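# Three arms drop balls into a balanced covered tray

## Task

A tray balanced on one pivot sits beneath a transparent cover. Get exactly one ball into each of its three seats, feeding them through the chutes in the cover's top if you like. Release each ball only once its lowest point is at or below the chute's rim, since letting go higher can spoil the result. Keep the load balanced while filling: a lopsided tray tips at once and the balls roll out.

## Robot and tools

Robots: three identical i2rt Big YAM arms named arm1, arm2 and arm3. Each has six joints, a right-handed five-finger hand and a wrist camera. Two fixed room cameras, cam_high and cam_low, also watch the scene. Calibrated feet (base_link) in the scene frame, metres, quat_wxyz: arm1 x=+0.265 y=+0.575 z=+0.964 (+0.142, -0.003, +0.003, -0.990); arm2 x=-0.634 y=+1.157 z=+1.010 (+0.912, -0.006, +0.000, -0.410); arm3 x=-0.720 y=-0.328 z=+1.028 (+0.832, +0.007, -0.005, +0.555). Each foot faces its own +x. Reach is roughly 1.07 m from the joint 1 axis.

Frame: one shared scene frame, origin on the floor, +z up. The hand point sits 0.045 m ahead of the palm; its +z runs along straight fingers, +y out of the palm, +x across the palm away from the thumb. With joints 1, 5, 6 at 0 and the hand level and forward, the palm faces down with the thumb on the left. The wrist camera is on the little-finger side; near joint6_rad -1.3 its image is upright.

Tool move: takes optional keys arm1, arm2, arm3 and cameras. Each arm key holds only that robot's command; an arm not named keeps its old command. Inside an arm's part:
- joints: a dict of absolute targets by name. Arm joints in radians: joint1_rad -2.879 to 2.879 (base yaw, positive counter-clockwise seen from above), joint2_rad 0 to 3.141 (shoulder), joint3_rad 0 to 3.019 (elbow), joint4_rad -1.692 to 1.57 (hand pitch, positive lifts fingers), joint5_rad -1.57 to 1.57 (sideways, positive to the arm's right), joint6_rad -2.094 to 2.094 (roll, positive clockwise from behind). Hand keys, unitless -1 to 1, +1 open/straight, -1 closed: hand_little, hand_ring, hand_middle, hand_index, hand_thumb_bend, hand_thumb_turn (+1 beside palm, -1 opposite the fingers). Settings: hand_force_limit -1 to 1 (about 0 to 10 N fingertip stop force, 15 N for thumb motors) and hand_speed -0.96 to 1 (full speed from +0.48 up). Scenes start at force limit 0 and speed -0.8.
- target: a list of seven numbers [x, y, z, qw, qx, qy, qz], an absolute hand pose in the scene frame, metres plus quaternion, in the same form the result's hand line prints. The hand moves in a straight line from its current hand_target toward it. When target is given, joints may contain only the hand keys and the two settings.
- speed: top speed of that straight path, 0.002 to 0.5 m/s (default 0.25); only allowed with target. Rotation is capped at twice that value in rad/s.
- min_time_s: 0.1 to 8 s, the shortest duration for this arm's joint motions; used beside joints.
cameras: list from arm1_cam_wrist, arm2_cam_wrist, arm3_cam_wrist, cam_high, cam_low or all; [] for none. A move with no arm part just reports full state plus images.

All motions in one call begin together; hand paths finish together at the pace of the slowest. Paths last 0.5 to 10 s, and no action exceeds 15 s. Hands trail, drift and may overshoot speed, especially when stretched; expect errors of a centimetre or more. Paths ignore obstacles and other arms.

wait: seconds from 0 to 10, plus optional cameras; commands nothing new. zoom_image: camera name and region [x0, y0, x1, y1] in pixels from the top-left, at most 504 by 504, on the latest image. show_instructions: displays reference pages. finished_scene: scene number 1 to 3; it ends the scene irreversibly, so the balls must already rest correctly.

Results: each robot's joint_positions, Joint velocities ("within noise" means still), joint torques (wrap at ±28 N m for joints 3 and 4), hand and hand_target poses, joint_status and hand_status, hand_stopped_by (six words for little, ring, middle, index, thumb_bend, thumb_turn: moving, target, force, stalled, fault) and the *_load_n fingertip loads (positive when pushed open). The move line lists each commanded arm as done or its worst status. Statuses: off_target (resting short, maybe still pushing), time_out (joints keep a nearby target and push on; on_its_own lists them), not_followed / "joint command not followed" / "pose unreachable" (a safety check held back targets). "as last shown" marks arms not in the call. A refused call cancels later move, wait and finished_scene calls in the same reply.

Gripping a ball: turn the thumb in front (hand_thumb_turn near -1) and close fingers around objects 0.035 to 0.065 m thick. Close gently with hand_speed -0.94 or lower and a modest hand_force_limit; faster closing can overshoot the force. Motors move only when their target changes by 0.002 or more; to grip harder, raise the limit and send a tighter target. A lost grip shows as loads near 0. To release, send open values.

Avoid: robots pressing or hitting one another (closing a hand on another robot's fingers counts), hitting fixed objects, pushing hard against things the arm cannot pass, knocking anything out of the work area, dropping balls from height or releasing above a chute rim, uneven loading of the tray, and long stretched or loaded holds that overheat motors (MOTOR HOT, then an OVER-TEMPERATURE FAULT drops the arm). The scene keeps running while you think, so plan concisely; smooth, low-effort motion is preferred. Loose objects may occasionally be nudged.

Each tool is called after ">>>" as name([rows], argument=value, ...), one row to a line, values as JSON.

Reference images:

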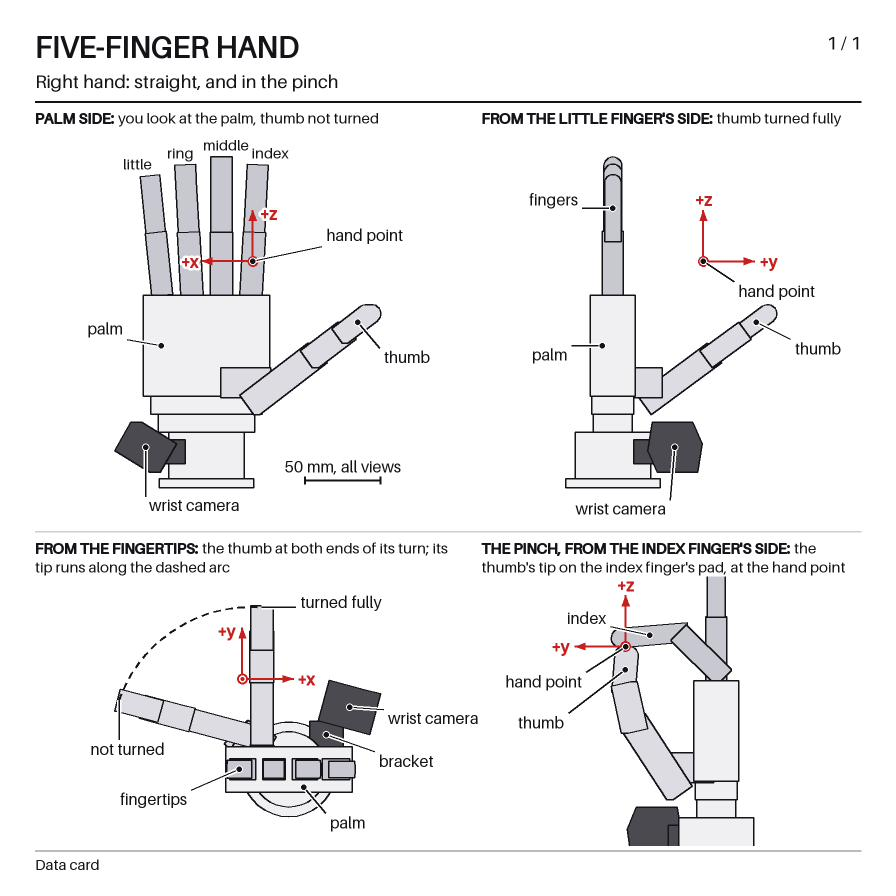

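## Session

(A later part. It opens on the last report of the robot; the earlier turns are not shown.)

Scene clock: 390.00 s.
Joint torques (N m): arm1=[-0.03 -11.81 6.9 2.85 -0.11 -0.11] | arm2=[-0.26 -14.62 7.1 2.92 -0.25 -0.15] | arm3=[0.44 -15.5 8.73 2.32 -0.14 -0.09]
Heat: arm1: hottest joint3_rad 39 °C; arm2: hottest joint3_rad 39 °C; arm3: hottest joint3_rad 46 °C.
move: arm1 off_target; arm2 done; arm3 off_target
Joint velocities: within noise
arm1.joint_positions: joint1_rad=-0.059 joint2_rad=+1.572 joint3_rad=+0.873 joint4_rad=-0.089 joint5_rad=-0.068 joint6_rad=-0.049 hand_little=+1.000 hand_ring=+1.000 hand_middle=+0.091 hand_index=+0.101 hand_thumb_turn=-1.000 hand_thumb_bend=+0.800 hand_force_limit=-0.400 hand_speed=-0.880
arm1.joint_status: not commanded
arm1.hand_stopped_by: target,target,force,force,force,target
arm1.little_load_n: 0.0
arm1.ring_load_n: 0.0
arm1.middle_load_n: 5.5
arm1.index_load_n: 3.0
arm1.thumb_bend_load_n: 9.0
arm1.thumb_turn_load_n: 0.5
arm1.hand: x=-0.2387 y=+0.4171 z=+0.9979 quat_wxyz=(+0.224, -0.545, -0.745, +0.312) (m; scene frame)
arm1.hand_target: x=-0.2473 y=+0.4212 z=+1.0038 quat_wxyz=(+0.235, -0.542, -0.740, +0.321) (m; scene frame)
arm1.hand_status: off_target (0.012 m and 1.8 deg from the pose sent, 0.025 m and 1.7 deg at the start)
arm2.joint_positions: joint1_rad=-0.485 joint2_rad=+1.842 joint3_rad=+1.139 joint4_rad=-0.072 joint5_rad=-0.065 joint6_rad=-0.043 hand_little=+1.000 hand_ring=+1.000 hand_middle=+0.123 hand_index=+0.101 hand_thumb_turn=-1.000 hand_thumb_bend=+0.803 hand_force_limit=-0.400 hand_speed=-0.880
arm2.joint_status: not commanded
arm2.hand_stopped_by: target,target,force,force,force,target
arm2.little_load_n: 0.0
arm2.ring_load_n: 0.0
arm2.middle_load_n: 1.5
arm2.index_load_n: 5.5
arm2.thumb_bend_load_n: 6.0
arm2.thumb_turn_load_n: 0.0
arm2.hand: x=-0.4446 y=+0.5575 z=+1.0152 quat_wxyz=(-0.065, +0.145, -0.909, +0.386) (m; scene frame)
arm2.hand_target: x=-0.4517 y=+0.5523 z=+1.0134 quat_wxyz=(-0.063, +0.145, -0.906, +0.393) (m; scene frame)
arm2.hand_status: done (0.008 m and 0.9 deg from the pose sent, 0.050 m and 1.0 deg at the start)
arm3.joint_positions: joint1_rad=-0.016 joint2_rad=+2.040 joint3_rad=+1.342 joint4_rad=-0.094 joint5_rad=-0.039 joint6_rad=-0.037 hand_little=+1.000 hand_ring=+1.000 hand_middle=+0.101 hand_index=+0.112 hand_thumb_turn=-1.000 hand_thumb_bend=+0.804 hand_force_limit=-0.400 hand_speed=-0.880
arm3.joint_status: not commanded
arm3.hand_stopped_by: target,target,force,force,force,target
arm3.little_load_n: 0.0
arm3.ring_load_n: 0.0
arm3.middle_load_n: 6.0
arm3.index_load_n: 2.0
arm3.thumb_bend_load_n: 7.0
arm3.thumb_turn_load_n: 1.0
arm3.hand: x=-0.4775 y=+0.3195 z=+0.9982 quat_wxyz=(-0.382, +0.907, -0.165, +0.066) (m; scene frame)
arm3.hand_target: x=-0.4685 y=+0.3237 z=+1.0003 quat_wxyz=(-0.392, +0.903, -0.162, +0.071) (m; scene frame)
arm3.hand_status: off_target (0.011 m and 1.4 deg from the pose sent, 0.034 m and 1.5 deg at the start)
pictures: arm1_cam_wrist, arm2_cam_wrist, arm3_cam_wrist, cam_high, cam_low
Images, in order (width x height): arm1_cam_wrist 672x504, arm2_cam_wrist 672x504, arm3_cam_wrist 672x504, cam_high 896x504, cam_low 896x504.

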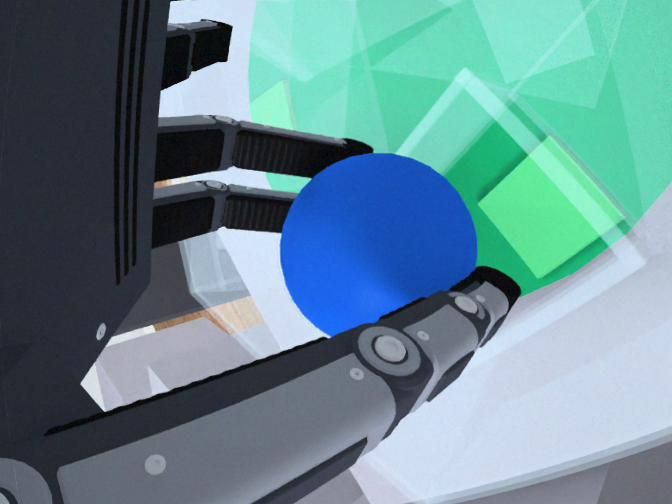

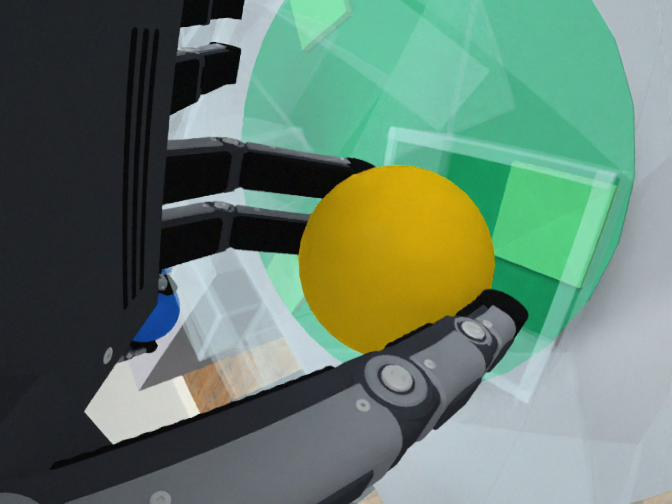

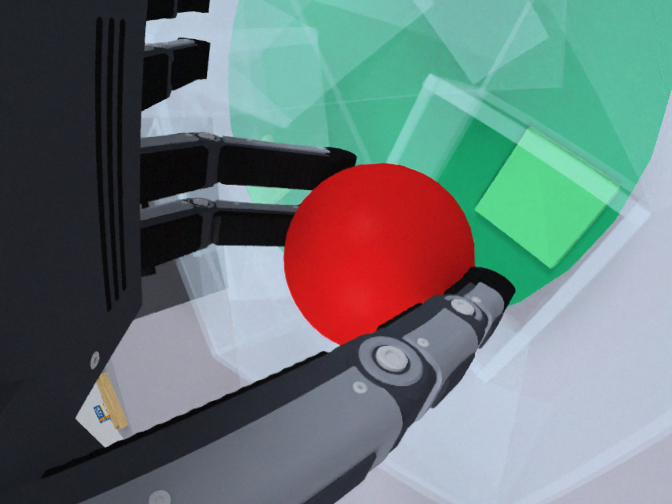

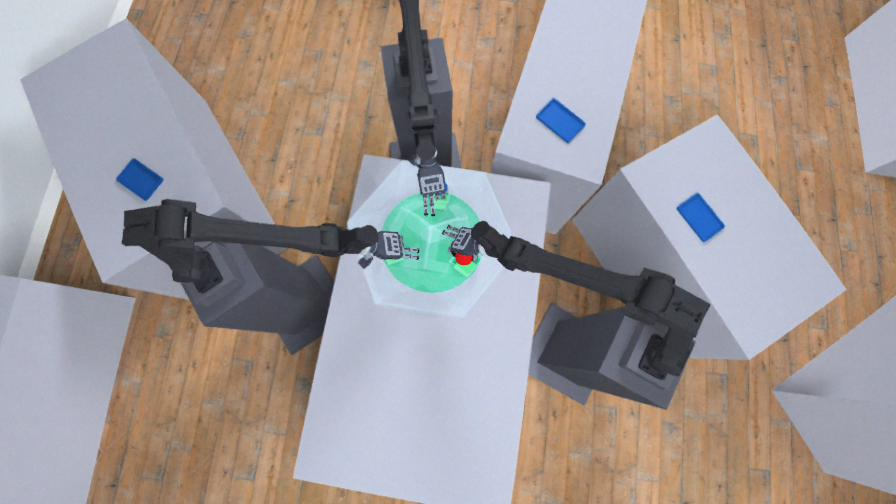

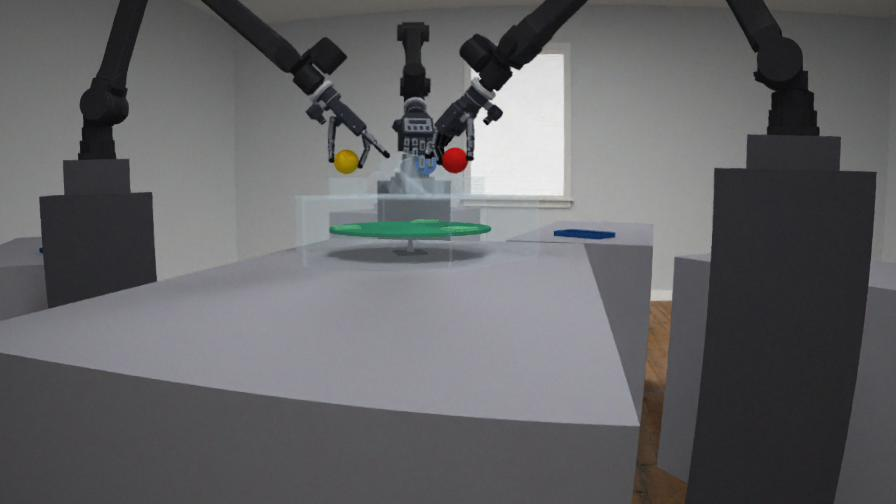

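>>> move(arm1={"target": [-0.2462, 0.4217, 0.980, -0.2357, 0.5420, 0.7398, -0.3217], "speed": 0.06}, arm2={"target": [-0.4317, 0.5589, 1.012, 0.0636, -0.1464, 0.9053, -0.3936], "speed": 0.06}, arm3={"target": [-0.4617, 0.3214, 1.0, 0.3924, -0.9024, 0.1630, -0.0709], "speed": 0.06}, cameras=["arm1_cam_wrist", "arm2_cam_wrist", "arm3_cam_wrist", "cam_low"])

>>> zoom_image(camera="arm1_cam_wrist", region=[352, 40, 672, 360])

>>> zoom_image(camera="arm2_cam_wrist", region=[352, 80, 672, 400])

>>> zoom_image(camera="arm3_cam_wrist", region=[352, 40, 672, 360])

>>> zoom_image(camera="cam_low", region=[320, 130, 500, 230])

Scene clock: 437.50 s.
Joint torques (N m): arm1=[-0.21 -11.81 6.19 2.78 -0.09 -0.15] | arm2=[1.32 -14.86 6.8 2.91 0.1 0.06] | arm3=[0.5 -15.44 8.83 2.32 -0.14 -0.09]
Heat: arm1: hottest joint3_rad 40 °C; arm2: hottest joint2_rad 37 °C; arm3: hottest joint3_rad 46 °C.
move: arm1 done; arm2 done; arm3 done
Joint velocities: within noise
arm1.joint_positions: joint1_rad=-0.059 joint2_rad=+1.611 joint3_rad=+0.848 joint4_rad=-0.017 joint5_rad=-0.068 joint6_rad=-0.049 hand_little=+1.000 hand_ring=+1.000 hand_middle=+0.091 hand_index=+0.101 hand_thumb_turn=-1.000 hand_thumb_bend=+0.800 hand_force_limit=-0.400 hand_speed=-0.880
arm1.joint_status: not commanded
arm1.hand_stopped_by: target,target,force,force,force,target
arm1.little_load_n: 0.0
arm1.ring_load_n: 0.0
arm1.middle_load_n: 5.5
arm1.index_load_n: 3.0
arm1.thumb_bend_load_n: 8.5
arm1.thumb_turn_load_n: 0.5
arm1.hand: x=-0.2394 y=+0.4171 z=+0.9784 quat_wxyz=(+0.227, -0.544, -0.744, +0.315) (m; scene frame)
arm1.hand_target: x=-0.2463 y=+0.4216 z=+0.9810 quat_wxyz=(+0.236, -0.542, -0.739, +0.322) (m; scene frame)
arm1.hand_status: done (0.008 m and 1.3 deg from the pose sent, 0.020 m and 1.8 deg at the start)
arm2.joint_positions: joint1_rad=-0.471 joint2_rad=+1.842 joint3_rad=+1.134 joint4_rad=-0.065 joint5_rad=-0.047 joint6_rad=-0.043 hand_little=+1.000 hand_ring=+1.000 hand_middle=+0.123 hand_index=+0.101 hand_thumb_turn=-1.000 hand_thumb_bend=+0.803 hand_force_limit=-0.400 hand_speed=-0.880
arm2.joint_status: not commanded
arm2.hand_stopped_by: target,target,force,force,force,target
arm2.little_load_n: 0.0
arm2.ring_load_n: -0.5
arm2.middle_load_n: 1.5
arm2.index_load_n: 5.0
arm2.thumb_bend_load_n: 6.0
arm2.thumb_turn_load_n: 0.0
arm2.hand: x=-0.4398 y=+0.5592 z=+1.0138 quat_wxyz=(-0.060, +0.147, -0.908, +0.388) (m; scene frame)
arm2.hand_target: x=-0.4313 y=+0.5594 z=+1.0119 quat_wxyz=(-0.064, +0.147, -0.905, +0.393) (m; scene frame)
arm2.hand_status: done (0.008 m and 0.8 deg from the pose sent, 0.013 m and 0.9 deg at the start)
arm3.joint_positions: joint1_rad=-0.030 joint2_rad=+2.040 joint3_rad=+1.342 joint4_rad=-0.094 joint5_rad=-0.045 joint6_rad=-0.043 hand_little=+1.000 hand_ring=+1.000 hand_middle=+0.101 hand_index=+0.112 hand_thumb_turn=-1.000 hand_thumb_bend=+0.804 hand_force_limit=-0.400 hand_speed=-0.880
arm3.joint_status: not commanded
arm3.hand_stopped_by: target,target,force,force,force,target
arm3.little_load_n: 0.0
arm3.ring_load_n: 0.0
arm3.middle_load_n: 6.5
arm3.index_load_n: 2.0
arm3.thumb_bend_load_n: 7.0
arm3.thumb_turn_load_n: 0.5
arm3.hand: x=-0.4694 y=+0.3161 z=+0.9981 quat_wxyz=(-0.382, +0.906, -0.167, +0.067) (m; scene frame)
arm3.hand_target: x=-0.4612 y=+0.3210 z=+1.0000 quat_wxyz=(-0.392, +0.902, -0.164, +0.071) (m; scene frame)
arm3.hand_status: done (0.010 m and 1.5 deg from the pose sent, 0.016 m and 1.4 deg at the start)
pictures: arm1_cam_wrist, arm2_cam_wrist, arm3_cam_wrist, cam_low
Images, in order (width x height): arm1_cam_wrist 672x504, arm2_cam_wrist 672x504, arm3_cam_wrist 672x504, cam_low 896x504.

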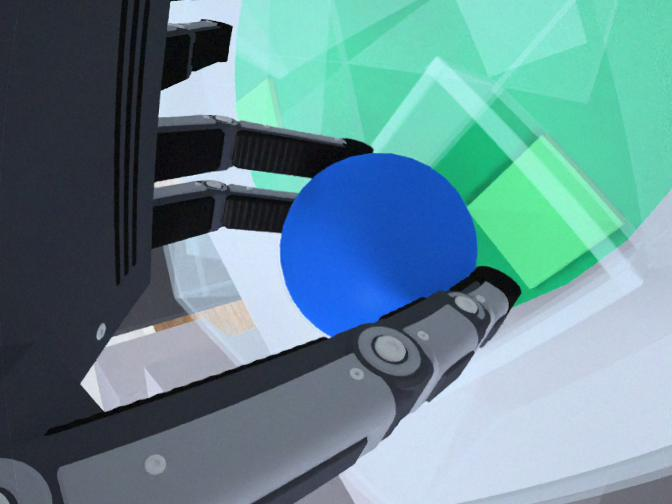

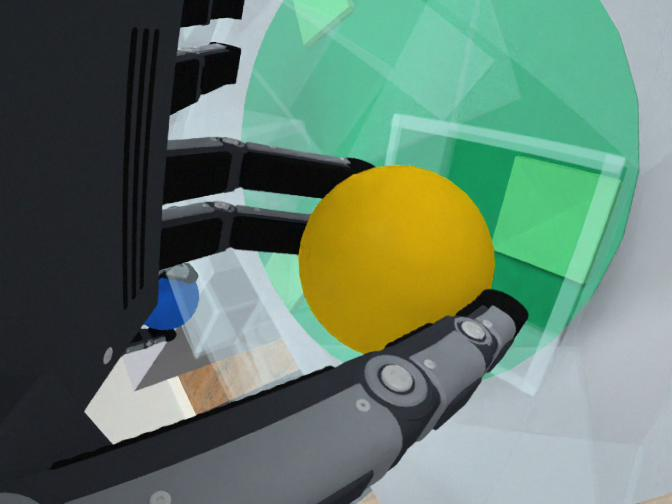

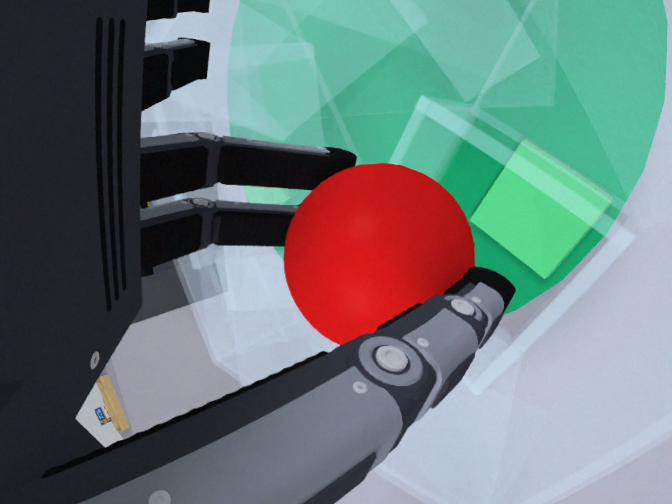

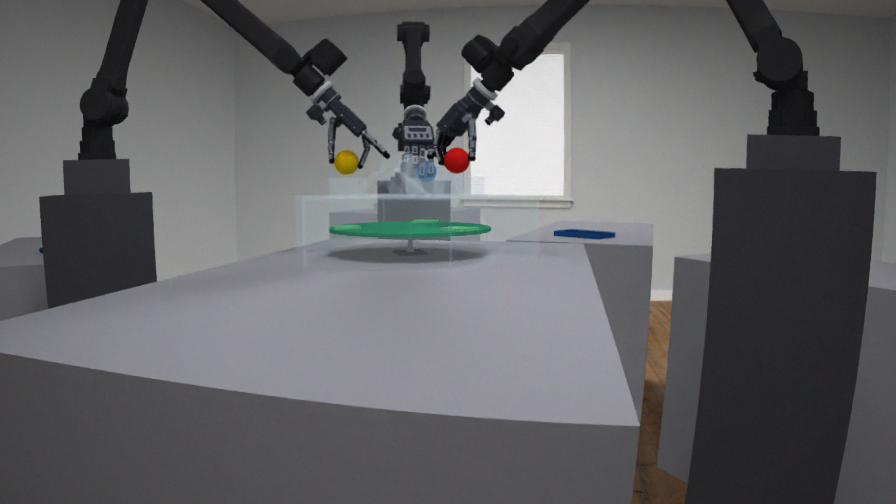

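Scaled by 1.575 from the camera's 672x504 image, which has a finer 960x720 frame.

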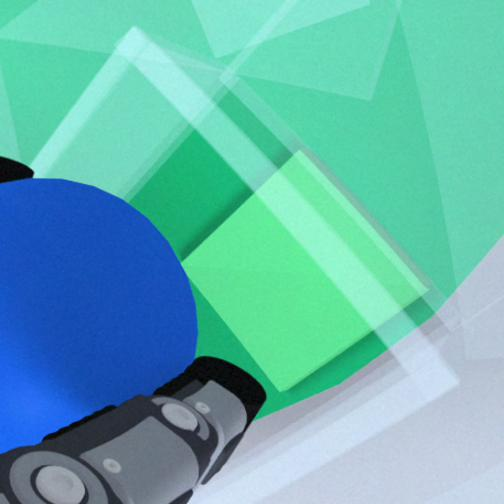

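Scaled by 1.575 from the camera's 672x504 image, which has a finer 960x720 frame.

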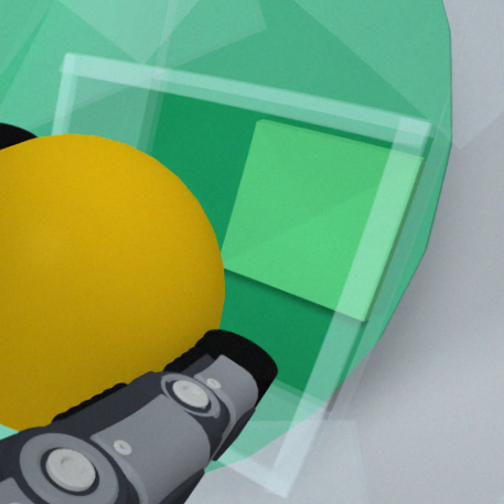

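Scaled by 1.575 from the camera's 672x504 image, which has a finer 960x720 frame.

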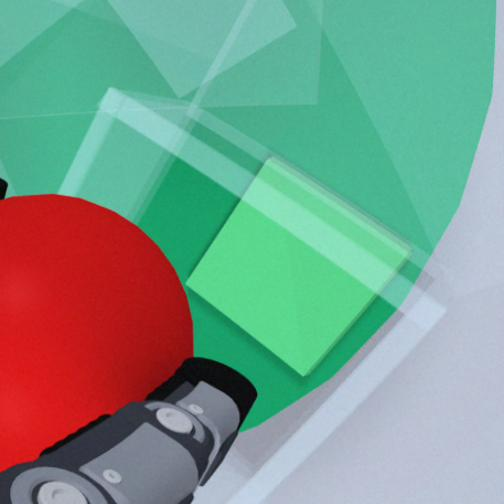

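Scaled by 2.800 from the camera's 896x504 image, which has a finer 1280x720 frame.

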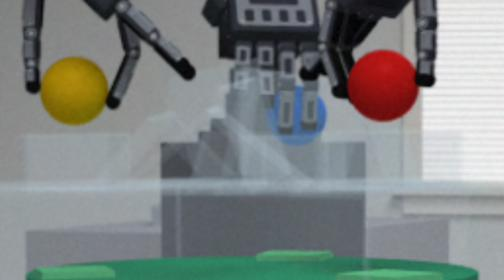

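>>> move(arm1={"target": [-0.2452, 0.4218, 0.977, -0.2357, 0.5420, 0.7398, -0.3217], "speed": 0.05}, arm2={"target": [-0.4303, 0.5575, 0.989, 0.0636, -0.1464, 0.9053, -0.3936], "speed": 0.05}, arm3={"target": [-0.4761, 0.3270, 0.977, 0.3924, -0.9024, 0.1630, -0.0709], "speed": 0.05}, cameras=["arm1_cam_wrist", "arm2_cam_wrist", "arm3_cam_wrist", "cam_low"])

>>> zoom_image(camera="arm2_cam_wrist", region=[352, 80, 672, 400])

>>> zoom_image(camera="arm3_cam_wrist", region=[352, 40, 672, 360])

>>> zoom_image(camera="cam_low", region=[320, 130, 500, 230])

Scene clock: 465.37 s.
Joint torques (N m): arm1=[-0.5 -11.81 6.22 2.74 -0.08 -0.07] | arm2=[1.49 -14.86 6.67 2.96 0.11 0.07] | arm3=[1.96 -15.44 8.36 2.35 0.03 0.11]
Heat: arm1: hottest joint3_rad 40 °C; arm2: hottest joint2_rad 37 °C; arm3: hottest joint3_rad 45 °C.
move: arm1 done; arm2 done; arm3 done
Joint velocities: within noise
arm1.joint_positions: joint1_rad=-0.059 joint2_rad=+1.612 joint3_rad=+0.844 joint4_rad=-0.005 joint5_rad=-0.068 joint6_rad=-0.049 hand_little=+1.000 hand_ring=+1.000 hand_middle=+0.091 hand_index=+0.101 hand_thumb_turn=-1.000 hand_thumb_bend=+0.800 hand_force_limit=-0.400 hand_speed=-0.880
arm1.joint_status: not commanded
arm1.hand_stopped_by: target,target,force,force,force,target
arm1.little_load_n: 0.0
arm1.ring_load_n: 0.0
arm1.middle_load_n: 4.5
arm1.index_load_n: 2.5
arm1.thumb_bend_load_n: 9.0
arm1.thumb_turn_load_n: 1.0
arm1.hand: x=-0.2397 y=+0.4170 z=+0.9775 quat_wxyz=(+0.229, -0.543, -0.743, +0.317) (m; scene frame)
arm1.hand_target: x=-0.2451 y=+0.4218 z=+0.9768 quat_wxyz=(+0.236, -0.542, -0.740, +0.321) (m; scene frame)
arm1.hand_status: done (0.007 m and 1.0 deg from the pose sent, 0.008 m and 1.3 deg at the start)
arm2.joint_positions: joint1_rad=-0.471 joint2_rad=+1.884 joint3_rad=+1.125 joint4_rad=-0.011 joint5_rad=-0.046 joint6_rad=-0.043 hand_little=+1.000 hand_ring=+1.000 hand_middle=+0.123 hand_index=+0.101 hand_thumb_turn=-1.000 hand_thumb_bend=+0.803 hand_force_limit=-0.400 hand_speed=-0.880
arm2.joint_status: not commanded
arm2.hand_stopped_by: target,target,force,force,force,target
arm2.little_load_n: 0.0
arm2.ring_load_n: 0.0
arm2.middle_load_n: 1.5
arm2.index_load_n: 5.5
arm2.thumb_bend_load_n: 6.0
arm2.thumb_turn_load_n: 0.0
arm2.hand: x=-0.4397 y=+0.5570 z=+0.9926 quat_wxyz=(-0.059, +0.147, -0.907, +0.390) (m; scene frame)
arm2.hand_target: x=-0.4304 y=+0.5574 z=+0.9894 quat_wxyz=(-0.063, +0.146, -0.905, +0.394) (m; scene frame)
arm2.hand_status: done (0.010 m and 0.7 deg from the pose sent, 0.027 m and 0.8 deg at the start)
arm3.joint_positions: joint1_rad=-0.019 joint2_rad=+2.075 joint3_rad=+1.331 joint4_rad=-0.043 joint5_rad=-0.033 joint6_rad=-0.043 hand_little=+1.000 hand_ring=+1.000 hand_middle=+0.101 hand_index=+0.112 hand_thumb_turn=-1.000 hand_thumb_bend=+0.804 hand_force_limit=-0.400 hand_speed=-0.880
arm3.joint_status: not commanded
arm3.hand_stopped_by: target,target,force,force,force,target
arm3.little_load_n: 0.0
arm3.ring_load_n: 0.0
arm3.middle_load_n: 6.5
arm3.index_load_n: 2.0
arm3.thumb_bend_load_n: 7.0
arm3.thumb_turn_load_n: 1.0
arm3.hand: x=-0.4740 y=+0.3186 z=+0.9770 quat_wxyz=(-0.383, +0.906, -0.164, +0.071) (m; scene frame)
arm3.hand_target: x=-0.4767 y=+0.3265 z=+0.9769 quat_wxyz=(-0.392, +0.903, -0.163, +0.071) (m; scene frame)
arm3.hand_status: done (0.009 m and 1.2 deg from the pose sent, 0.025 m and 1.5 deg at the start)
pictures: arm1_cam_wrist, arm2_cam_wrist, arm3_cam_wrist, cam_low
Images, in order (width x height): arm1_cam_wrist 672x504, arm2_cam_wrist 672x504, arm3_cam_wrist 672x504, cam_low 896x504.

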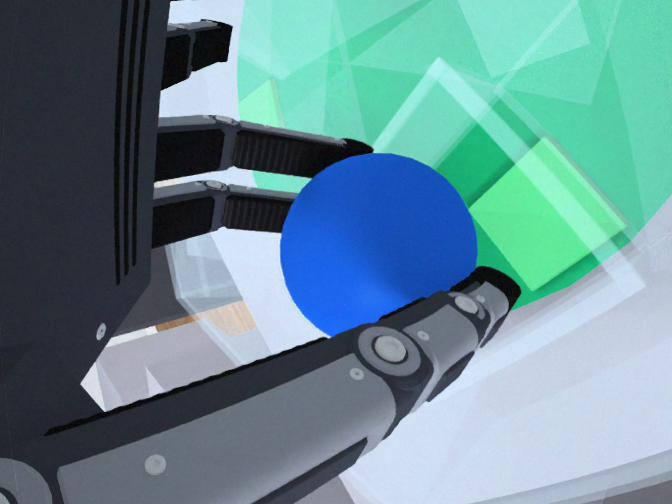

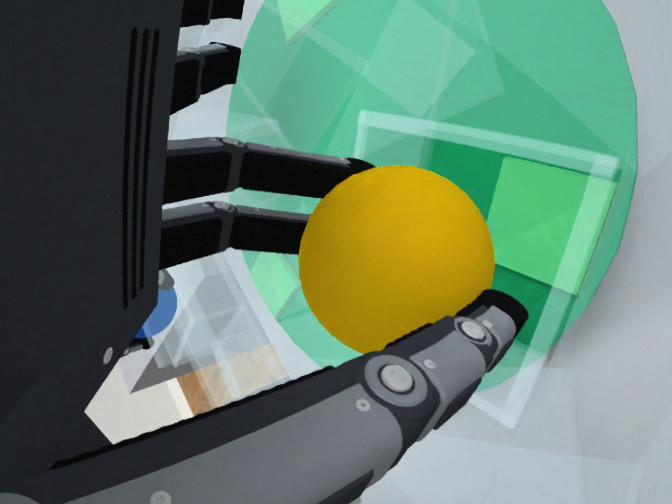

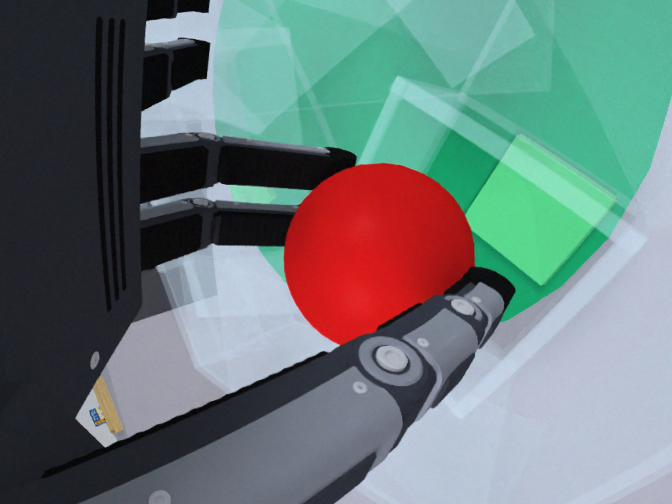

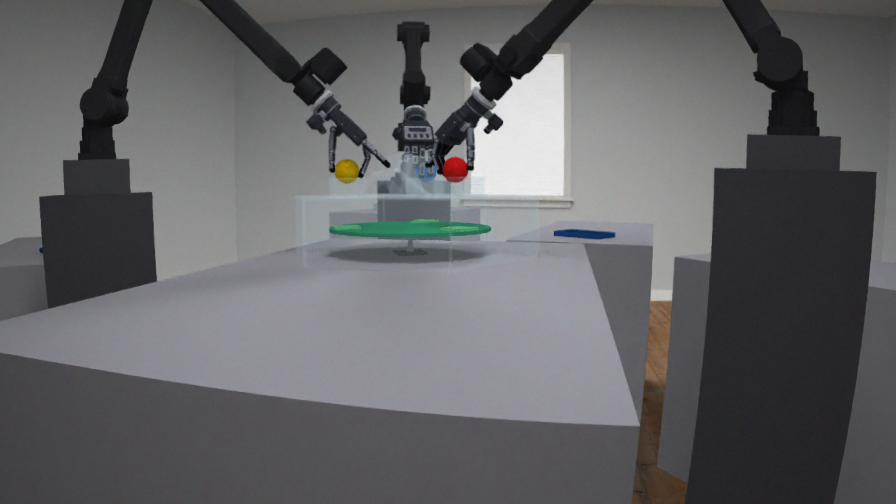

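Scaled by 1.575 from the camera's 672x504 image, which has a finer 960x720 frame.

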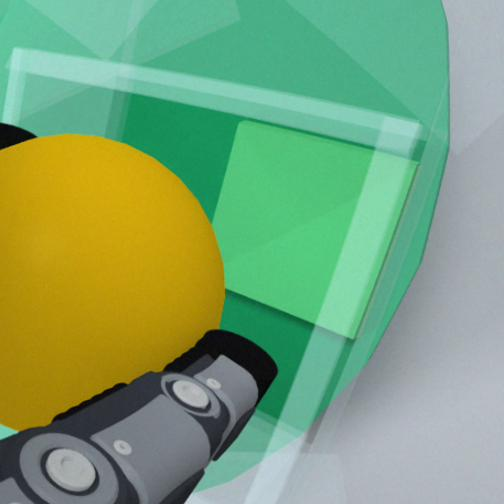

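Scaled by 1.575 from the camera's 672x504 image, which has a finer 960x720 frame.

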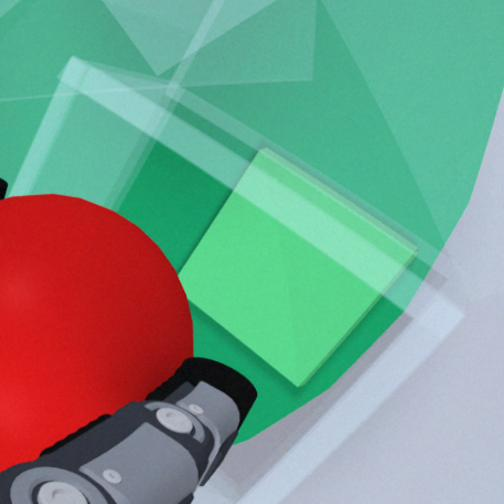

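Scaled by 2.800 from the camera's 896x504 image, which has a finer 1280x720 frame.

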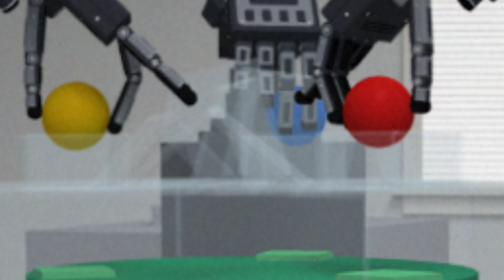

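>>> move(arm1={"joints": {"hand_index": 0.8, "hand_middle": 0.8, "hand_thumb_bend": 1, "hand_speed": 0.48}}, arm2={"joints": {"hand_index": 0.8, "hand_middle": 0.8, "hand_thumb_bend": 1, "hand_speed": 0.48}}, arm3={"joints": {"hand_index": 0.8, "hand_middle": 0.8, "hand_thumb_bend": 1, "hand_speed": 0.48}}, cameras=["arm1_cam_wrist", "arm2_cam_wrist", "arm3_cam_wrist", "cam_low"])

>>> wait(seconds=1, cameras=["cam_low"])

>>> zoom_image(camera="cam_low", region=[280, 150, 540, 280])

Scene clock: 488.10 s.
Joint torques (N m): arm1=[-1.08 -10.58 6.3 2.48 -0.12 -0.14] | arm2=[1.44 -14.56 6.76 2.61 0.1 0.06] | arm3=[1.73 -15.5 8.38 2.07 0.01 0.11]
Heat: arm1: hottest joint3_rad 39 °C; arm2: hottest joint3_rad 38 °C; arm3: hottest joint3_rad 44 °C.
move: arm1 done; arm2 done; arm3 done
Joint velocities: within noise
arm1.joint_positions: joint1_rad=-0.059 joint2_rad=+1.612 joint3_rad=+0.844 joint4_rad=+0.000 joint5_rad=-0.068 joint6_rad=-0.042 hand_little=+1.000 hand_ring=+1.000 hand_middle=+0.800 hand_index=+0.800 hand_thumb_turn=-1.000 hand_thumb_bend=+1.000 hand_force_limit=-0.400 hand_speed=+0.480
arm1.joint_status: all done
arm1.hand_stopped_by: target,target,target,target,target,target
arm1.little_load_n: 0.0
arm1.ring_load_n: 0.0
arm1.middle_load_n: 0.0
arm1.index_load_n: 0.0
arm1.thumb_bend_load_n: 0.0
arm1.thumb_turn_load_n: 0.0
arm1.hand: x=-0.2408 y=+0.4163 z=+0.9783 quat_wxyz=(+0.229, -0.546, -0.740, +0.320) (m; scene frame)
arm1.hand_target: x=-0.2452 y=+0.4213 z=+0.9770 quat_wxyz=(+0.234, -0.545, -0.738, +0.322) (m; scene frame)
arm1.hand_status: not commanded
arm2.joint_positions: joint1_rad=-0.469 joint2_rad=+1.881 joint3_rad=+1.124 joint4_rad=-0.002 joint5_rad=-0.046 joint6_rad=-0.035 hand_little=+1.000 hand_ring=+1.000 hand_middle=+0.800 hand_index=+0.800 hand_thumb_turn=-1.000 hand_thumb_bend=+1.000 hand_force_limit=-0.400 hand_speed=+0.480
arm2.joint_status: all done
arm2.hand_stopped_by: target,target,target,target,target,target
arm2.little_load_n: 0.0
arm2.ring_load_n: 0.0
arm2.middle_load_n: 0.0
arm2.index_load_n: 0.0
arm2.thumb_bend_load_n: 0.0
arm2.thumb_turn_load_n: 0.0
arm2.hand: x=-0.4378 y=+0.5555 z=+0.9954 quat_wxyz=(-0.061, +0.144, -0.905, +0.394) (m; scene frame)
arm2.hand_target: x=-0.4293 y=+0.5580 z=+0.9889 quat_wxyz=(-0.065, +0.144, -0.906, +0.393) (m; scene frame)
arm2.hand_status: not commanded
arm3.joint_positions: joint1_rad=-0.019 joint2_rad=+2.075 joint3_rad=+1.333 joint4_rad=-0.037 joint5_rad=-0.033 joint6_rad=-0.034 hand_little=+1.000 hand_ring=+1.000 hand_middle=+0.800 hand_index=+0.800 hand_thumb_turn=-1.000 hand_thumb_bend=+1.000 hand_force_limit=-0.400 hand_speed=+0.480
arm3.joint_status: all done
arm3.hand_stopped_by: target,target,target,target,target,target
arm3.little_load_n: 0.0
arm3.ring_load_n: 0.0
arm3.middle_load_n: 0.0
arm3.index_load_n: 0.0
arm3.thumb_bend_load_n: 0.0
arm3.thumb_turn_load_n: 0.0
arm3.hand: x=-0.4735 y=+0.3210 z=+0.9787 quat_wxyz=(-0.387, +0.904, -0.168, +0.070) (m; scene frame)
arm3.hand_target: x=-0.4771 y=+0.3275 z=+0.9777 quat_wxyz=(-0.393, +0.902, -0.167, +0.069) (m; scene frame)
arm3.hand_status: not commanded
pictures: arm1_cam_wrist, arm2_cam_wrist, arm3_cam_wrist, cam_low
Images, in order (width x height): arm1_cam_wrist 672x504, arm2_cam_wrist 672x504, arm3_cam_wrist 672x504, cam_low 896x504.

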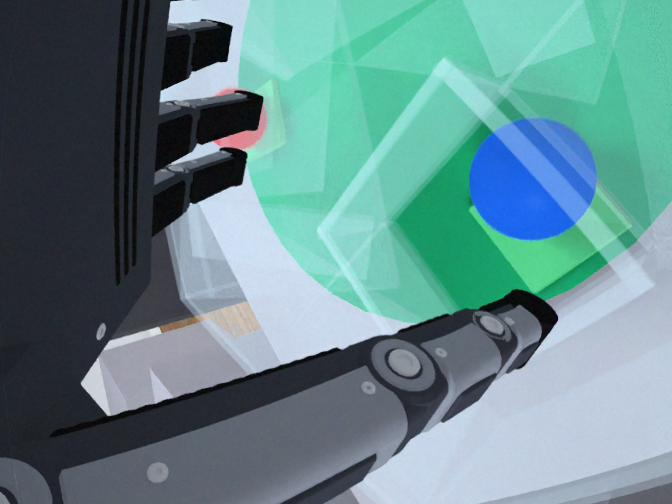

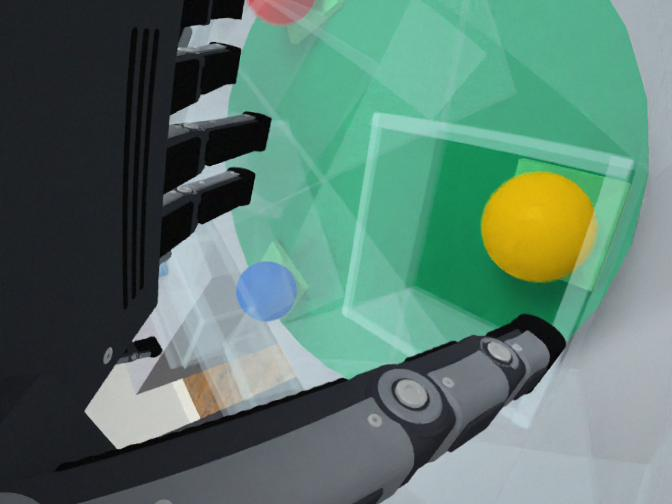

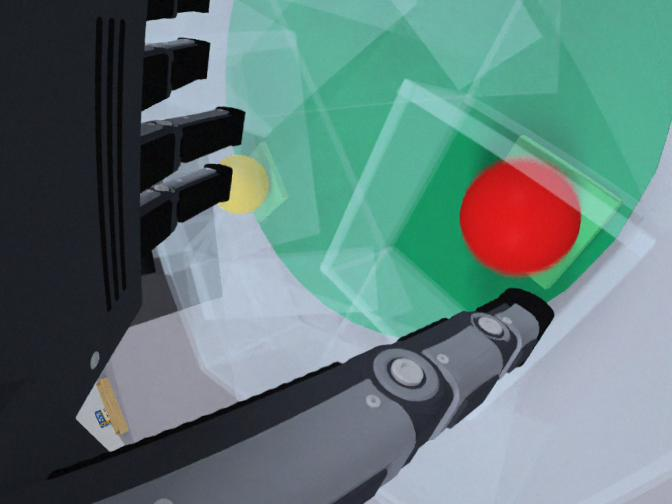

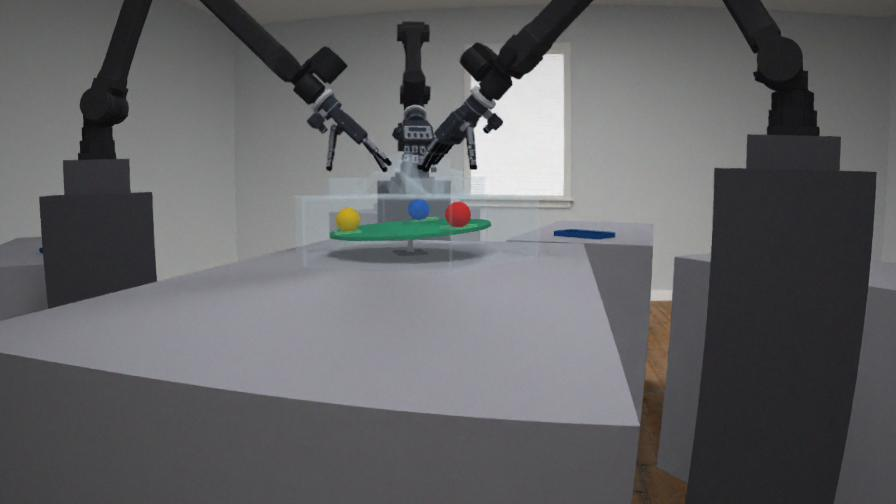

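Scene clock: 489.10 s.
Joint torques (N m): arm1=[-0.73 -11.75 6.39 2.51 -0.09 -0.08] | arm2=[1.44 -14.45 6.78 2.61 0.1 0.07] | arm3=[1.73 -15.5 8.38 2.09 0.01 0.11]
Heat: arm1: hottest joint3_rad 39 °C; arm2: hottest joint3_rad 38 °C; arm3: hottest joint3_rad 44 °C.
Joint velocities: within noise
arm1.joint_positions: joint1_rad=-0.059 joint2_rad=+1.612 joint3_rad=+0.844 joint4_rad=+0.000 joint5_rad=-0.068 joint6_rad=-0.042 hand_little=+1.000 hand_ring=+1.000 hand_middle=+0.800 hand_index=+0.800 hand_thumb_turn=-1.000 hand_thumb_bend=+1.000 hand_force_limit=-0.400 hand_speed=+0.480
arm1.joint_status: all done
arm1.hand_stopped_by: target,target,target,target,target,target
arm1.little_load_n: 0.0
arm1.ring_load_n: 0.0
arm1.middle_load_n: 0.0
arm1.index_load_n: 0.0
arm1.thumb_bend_load_n: 0.0
arm1.thumb_turn_load_n: 0.0
arm1.hand: x=-0.2408 y=+0.4163 z=+0.9783 quat_wxyz=(+0.229, -0.546, -0.740, +0.320) (m; scene frame)
arm1.hand_target: x=-0.2452 y=+0.4213 z=+0.9770 quat_wxyz=(+0.234, -0.545, -0.738, +0.322) (m; scene frame)
arm1.hand_status: not commanded
arm2.joint_positions: joint1_rad=-0.469 joint2_rad=+1.881 joint3_rad=+1.124 joint4_rad=-0.002 joint5_rad=-0.046 joint6_rad=-0.035 hand_little=+1.000 hand_ring=+1.000 hand_middle=+0.800 hand_index=+0.800 hand_thumb_turn=-1.000 hand_thumb_bend=+1.000 hand_force_limit=-0.400 hand_speed=+0.480
arm2.joint_status: all done
arm2.hand_stopped_by: target,target,target,target,target,target
arm2.little_load_n: 0.0
arm2.ring_load_n: 0.0
arm2.middle_load_n: 0.0
arm2.index_load_n: 0.0
arm2.thumb_bend_load_n: 0.0
arm2.thumb_turn_load_n: 0.0
arm2.hand: x=-0.4378 y=+0.5555 z=+0.9954 quat_wxyz=(-0.061, +0.144, -0.905, +0.394) (m; scene frame)
arm2.hand_target: x=-0.4293 y=+0.5580 z=+0.9889 quat_wxyz=(-0.065, +0.144, -0.906, +0.393) (m; scene frame)
arm2.hand_status: not commanded
arm3.joint_positions: joint1_rad=-0.019 joint2_rad=+2.075 joint3_rad=+1.333 joint4_rad=-0.037 joint5_rad=-0.033 joint6_rad=-0.034 hand_little=+1.000 hand_ring=+1.000 hand_middle=+0.800 hand_index=+0.800 hand_thumb_turn=-1.000 hand_thumb_bend=+1.000 hand_force_limit=-0.400 hand_speed=+0.480
arm3.joint_status: all done
arm3.hand_stopped_by: target,target,target,target,target,target
arm3.little_load_n: 0.0
arm3.ring_load_n: 0.0
arm3.middle_load_n: 0.0
arm3.index_load_n: 0.0
arm3.thumb_bend_load_n: 0.0
arm3.thumb_turn_load_n: 0.0
arm3.hand: x=-0.4735 y=+0.3210 z=+0.9787 quat_wxyz=(-0.387, +0.904, -0.168, +0.070) (m; scene frame)
arm3.hand_target: x=-0.4771 y=+0.3275 z=+0.9777 quat_wxyz=(-0.393, +0.902, -0.167, +0.069) (m; scene frame)
arm3.hand_status: not commanded
wait: 1.00 s; at rest by 0.27 s
pictures: cam_low
Images, in order (width x height): cam_low 896x504.

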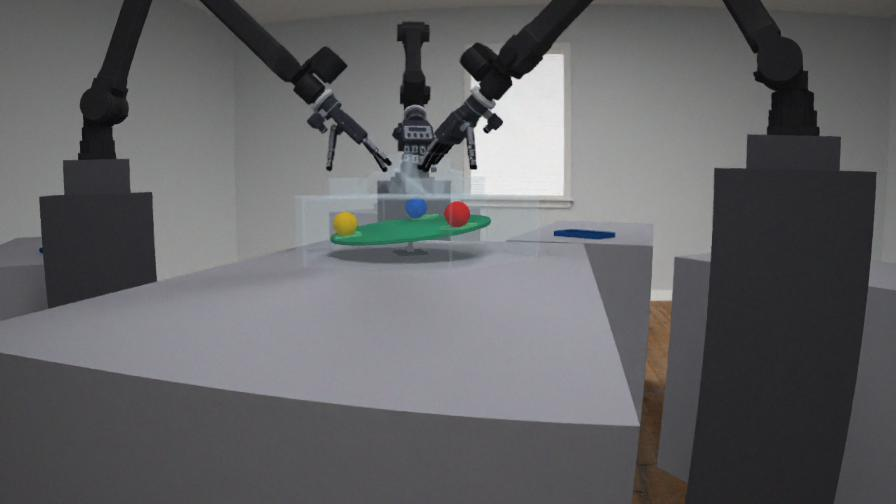

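Scaled by 1.938 from the camera's 896x504 image, which has a finer 1280x720 frame.

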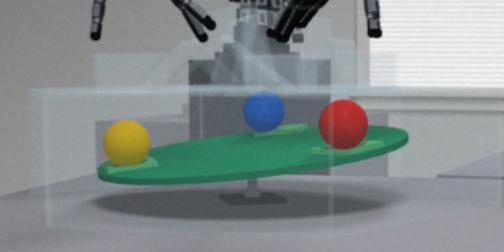

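>>> wait(seconds=0.5, cameras=["all"])

>>> zoom_image(camera="cam_low", region=[280, 150, 540, 280])

Scene clock: 493.23 s.
Joint torques (N m): arm1=[-0.62 -11.16 6.46 2.44 -0.13 -0.12] | arm2=[1.49 -14.51 6.78 2.59 0.1 0.07] | arm3=[1.79 -15.5 8.39 2.07 0.01 0.1]
Heat: arm1: hottest joint3_rad 39 °C; arm2: hottest joint3_rad 38 °C; arm3: hottest joint3_rad 44 °C.
Joint velocities: within noise
arm1.joint_positions: joint1_rad=-0.059 joint2_rad=+1.612 joint3_rad=+0.844 joint4_rad=+0.000 joint5_rad=-0.068 joint6_rad=-0.042 hand_little=+1.000 hand_ring=+1.000 hand_middle=+0.800 hand_index=+0.800 hand_thumb_turn=-1.000 hand_thumb_bend=+1.000 hand_force_limit=-0.400 hand_speed=+0.480
arm1.joint_status: all done
arm1.hand_stopped_by: target,target,target,target,target,target
arm1.little_load_n: 0.0
arm1.ring_load_n: 0.0
arm1.middle_load_n: 0.0
arm1.index_load_n: 0.0
arm1.thumb_bend_load_n: 0.0
arm1.thumb_turn_load_n: 0.0
arm1.hand: x=-0.2408 y=+0.4163 z=+0.9783 quat_wxyz=(+0.229, -0.546, -0.740, +0.320) (m; scene frame)
arm1.hand_target: x=-0.2452 y=+0.4213 z=+0.9770 quat_wxyz=(+0.234, -0.545, -0.738, +0.322) (m; scene frame)
arm1.hand_status: not commanded
arm2.joint_positions: joint1_rad=-0.469 joint2_rad=+1.881 joint3_rad=+1.124 joint4_rad=-0.002 joint5_rad=-0.046 joint6_rad=-0.035 hand_little=+1.000 hand_ring=+1.000 hand_middle=+0.800 hand_index=+0.800 hand_thumb_turn=-1.000 hand_thumb_bend=+1.000 hand_force_limit=-0.400 hand_speed=+0.480
arm2.joint_status: all done
arm2.hand_stopped_by: target,target,target,target,target,target
arm2.little_load_n: 0.0
arm2.ring_load_n: 0.0
arm2.middle_load_n: 0.0
arm2.index_load_n: 0.0
arm2.thumb_bend_load_n: 0.0
arm2.thumb_turn_load_n: 0.0
arm2.hand: x=-0.4378 y=+0.5555 z=+0.9954 quat_wxyz=(-0.061, +0.144, -0.905, +0.394) (m; scene frame)
arm2.hand_target: x=-0.4293 y=+0.5580 z=+0.9889 quat_wxyz=(-0.065, +0.144, -0.906, +0.393) (m; scene frame)
arm2.hand_status: not commanded
arm3.joint_positions: joint1_rad=-0.019 joint2_rad=+2.075 joint3_rad=+1.333 joint4_rad=-0.037 joint5_rad=-0.033 joint6_rad=-0.034 hand_little=+1.000 hand_ring=+1.000 hand_middle=+0.800 hand_index=+0.800 hand_thumb_turn=-1.000 hand_thumb_bend=+1.000 hand_force_limit=-0.400 hand_speed=+0.480
arm3.joint_status: all done
arm3.hand_stopped_by: target,target,target,target,target,target
arm3.little_load_n: 0.0
arm3.ring_load_n: 0.0
arm3.middle_load_n: 0.0
arm3.index_load_n: 0.0
arm3.thumb_bend_load_n: 0.0
arm3.thumb_turn_load_n: 0.0
arm3.hand: x=-0.4735 y=+0.3210 z=+0.9787 quat_wxyz=(-0.387, +0.904, -0.168, +0.070) (m; scene frame)
arm3.hand_target: x=-0.4771 y=+0.3275 z=+0.9777 quat_wxyz=(-0.393, +0.902, -0.167, +0.069) (m; scene frame)
arm3.hand_status: not commanded
wait: 0.50 s; at rest from the start
pictures: arm1_cam_wrist, arm2_cam_wrist, arm3_cam_wrist, cam_high, cam_low
Images, in order (width x height): arm1_cam_wrist 672x504, arm2_cam_wrist 672x504, arm3_cam_wrist 672x504, cam_high 896x504, cam_low 896x504.

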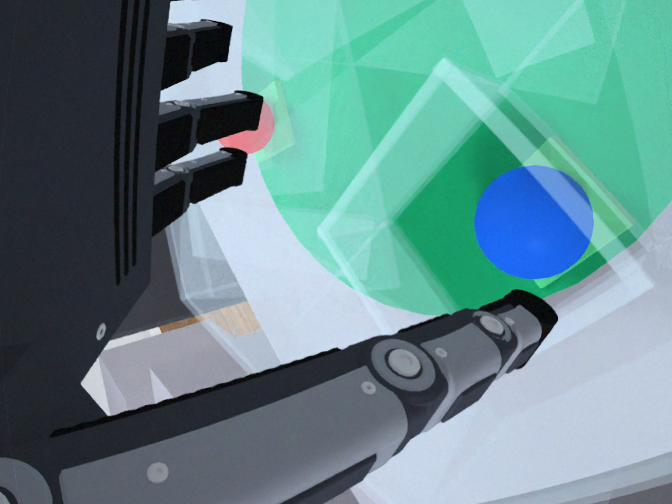

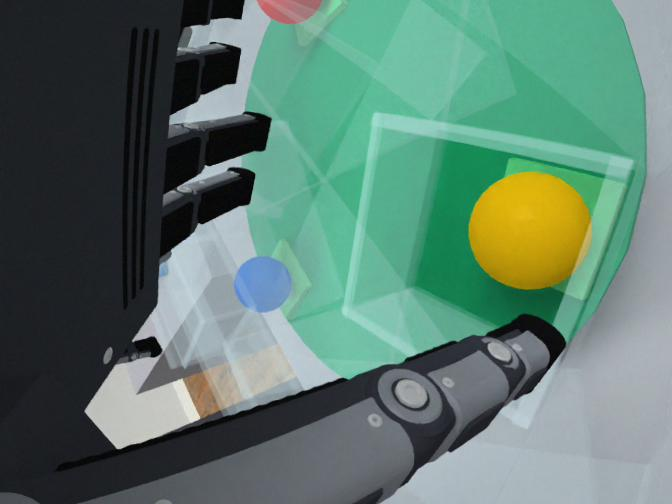

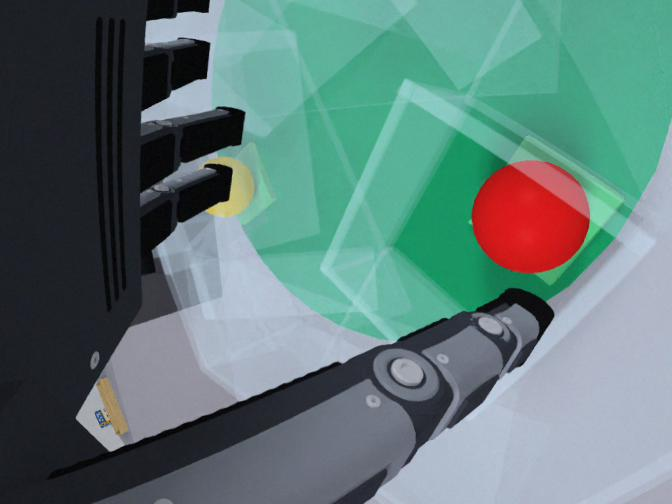

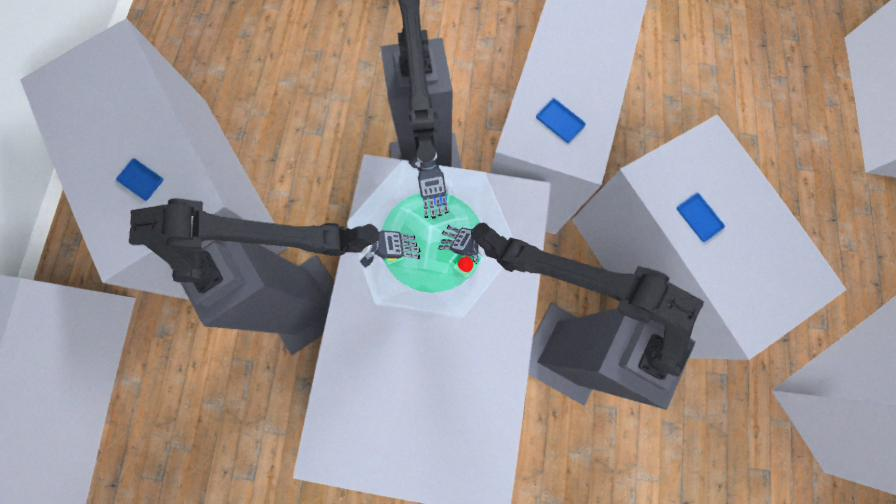

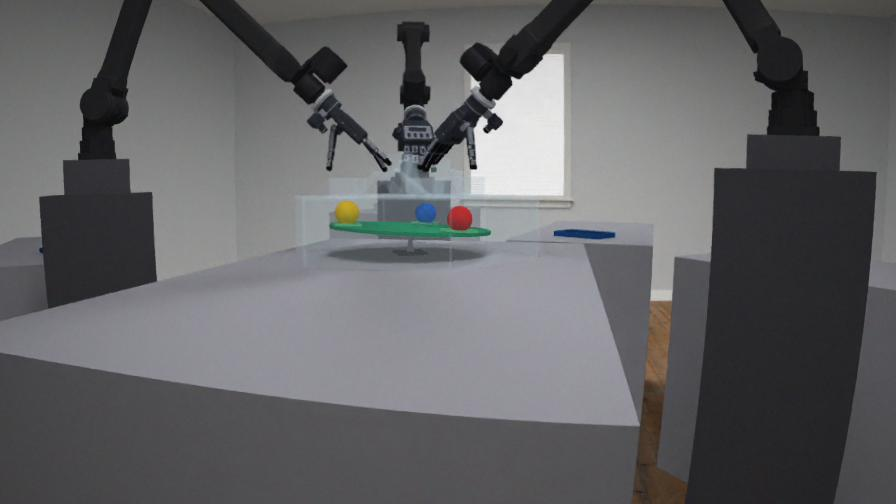

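Scaled by 1.938 from the camera's 896x504 image, which has a finer 1280x720 frame.

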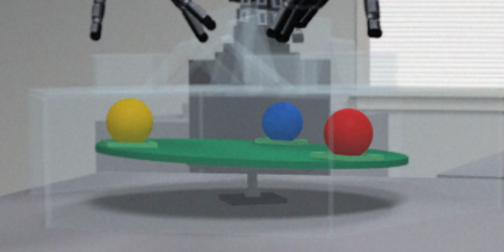

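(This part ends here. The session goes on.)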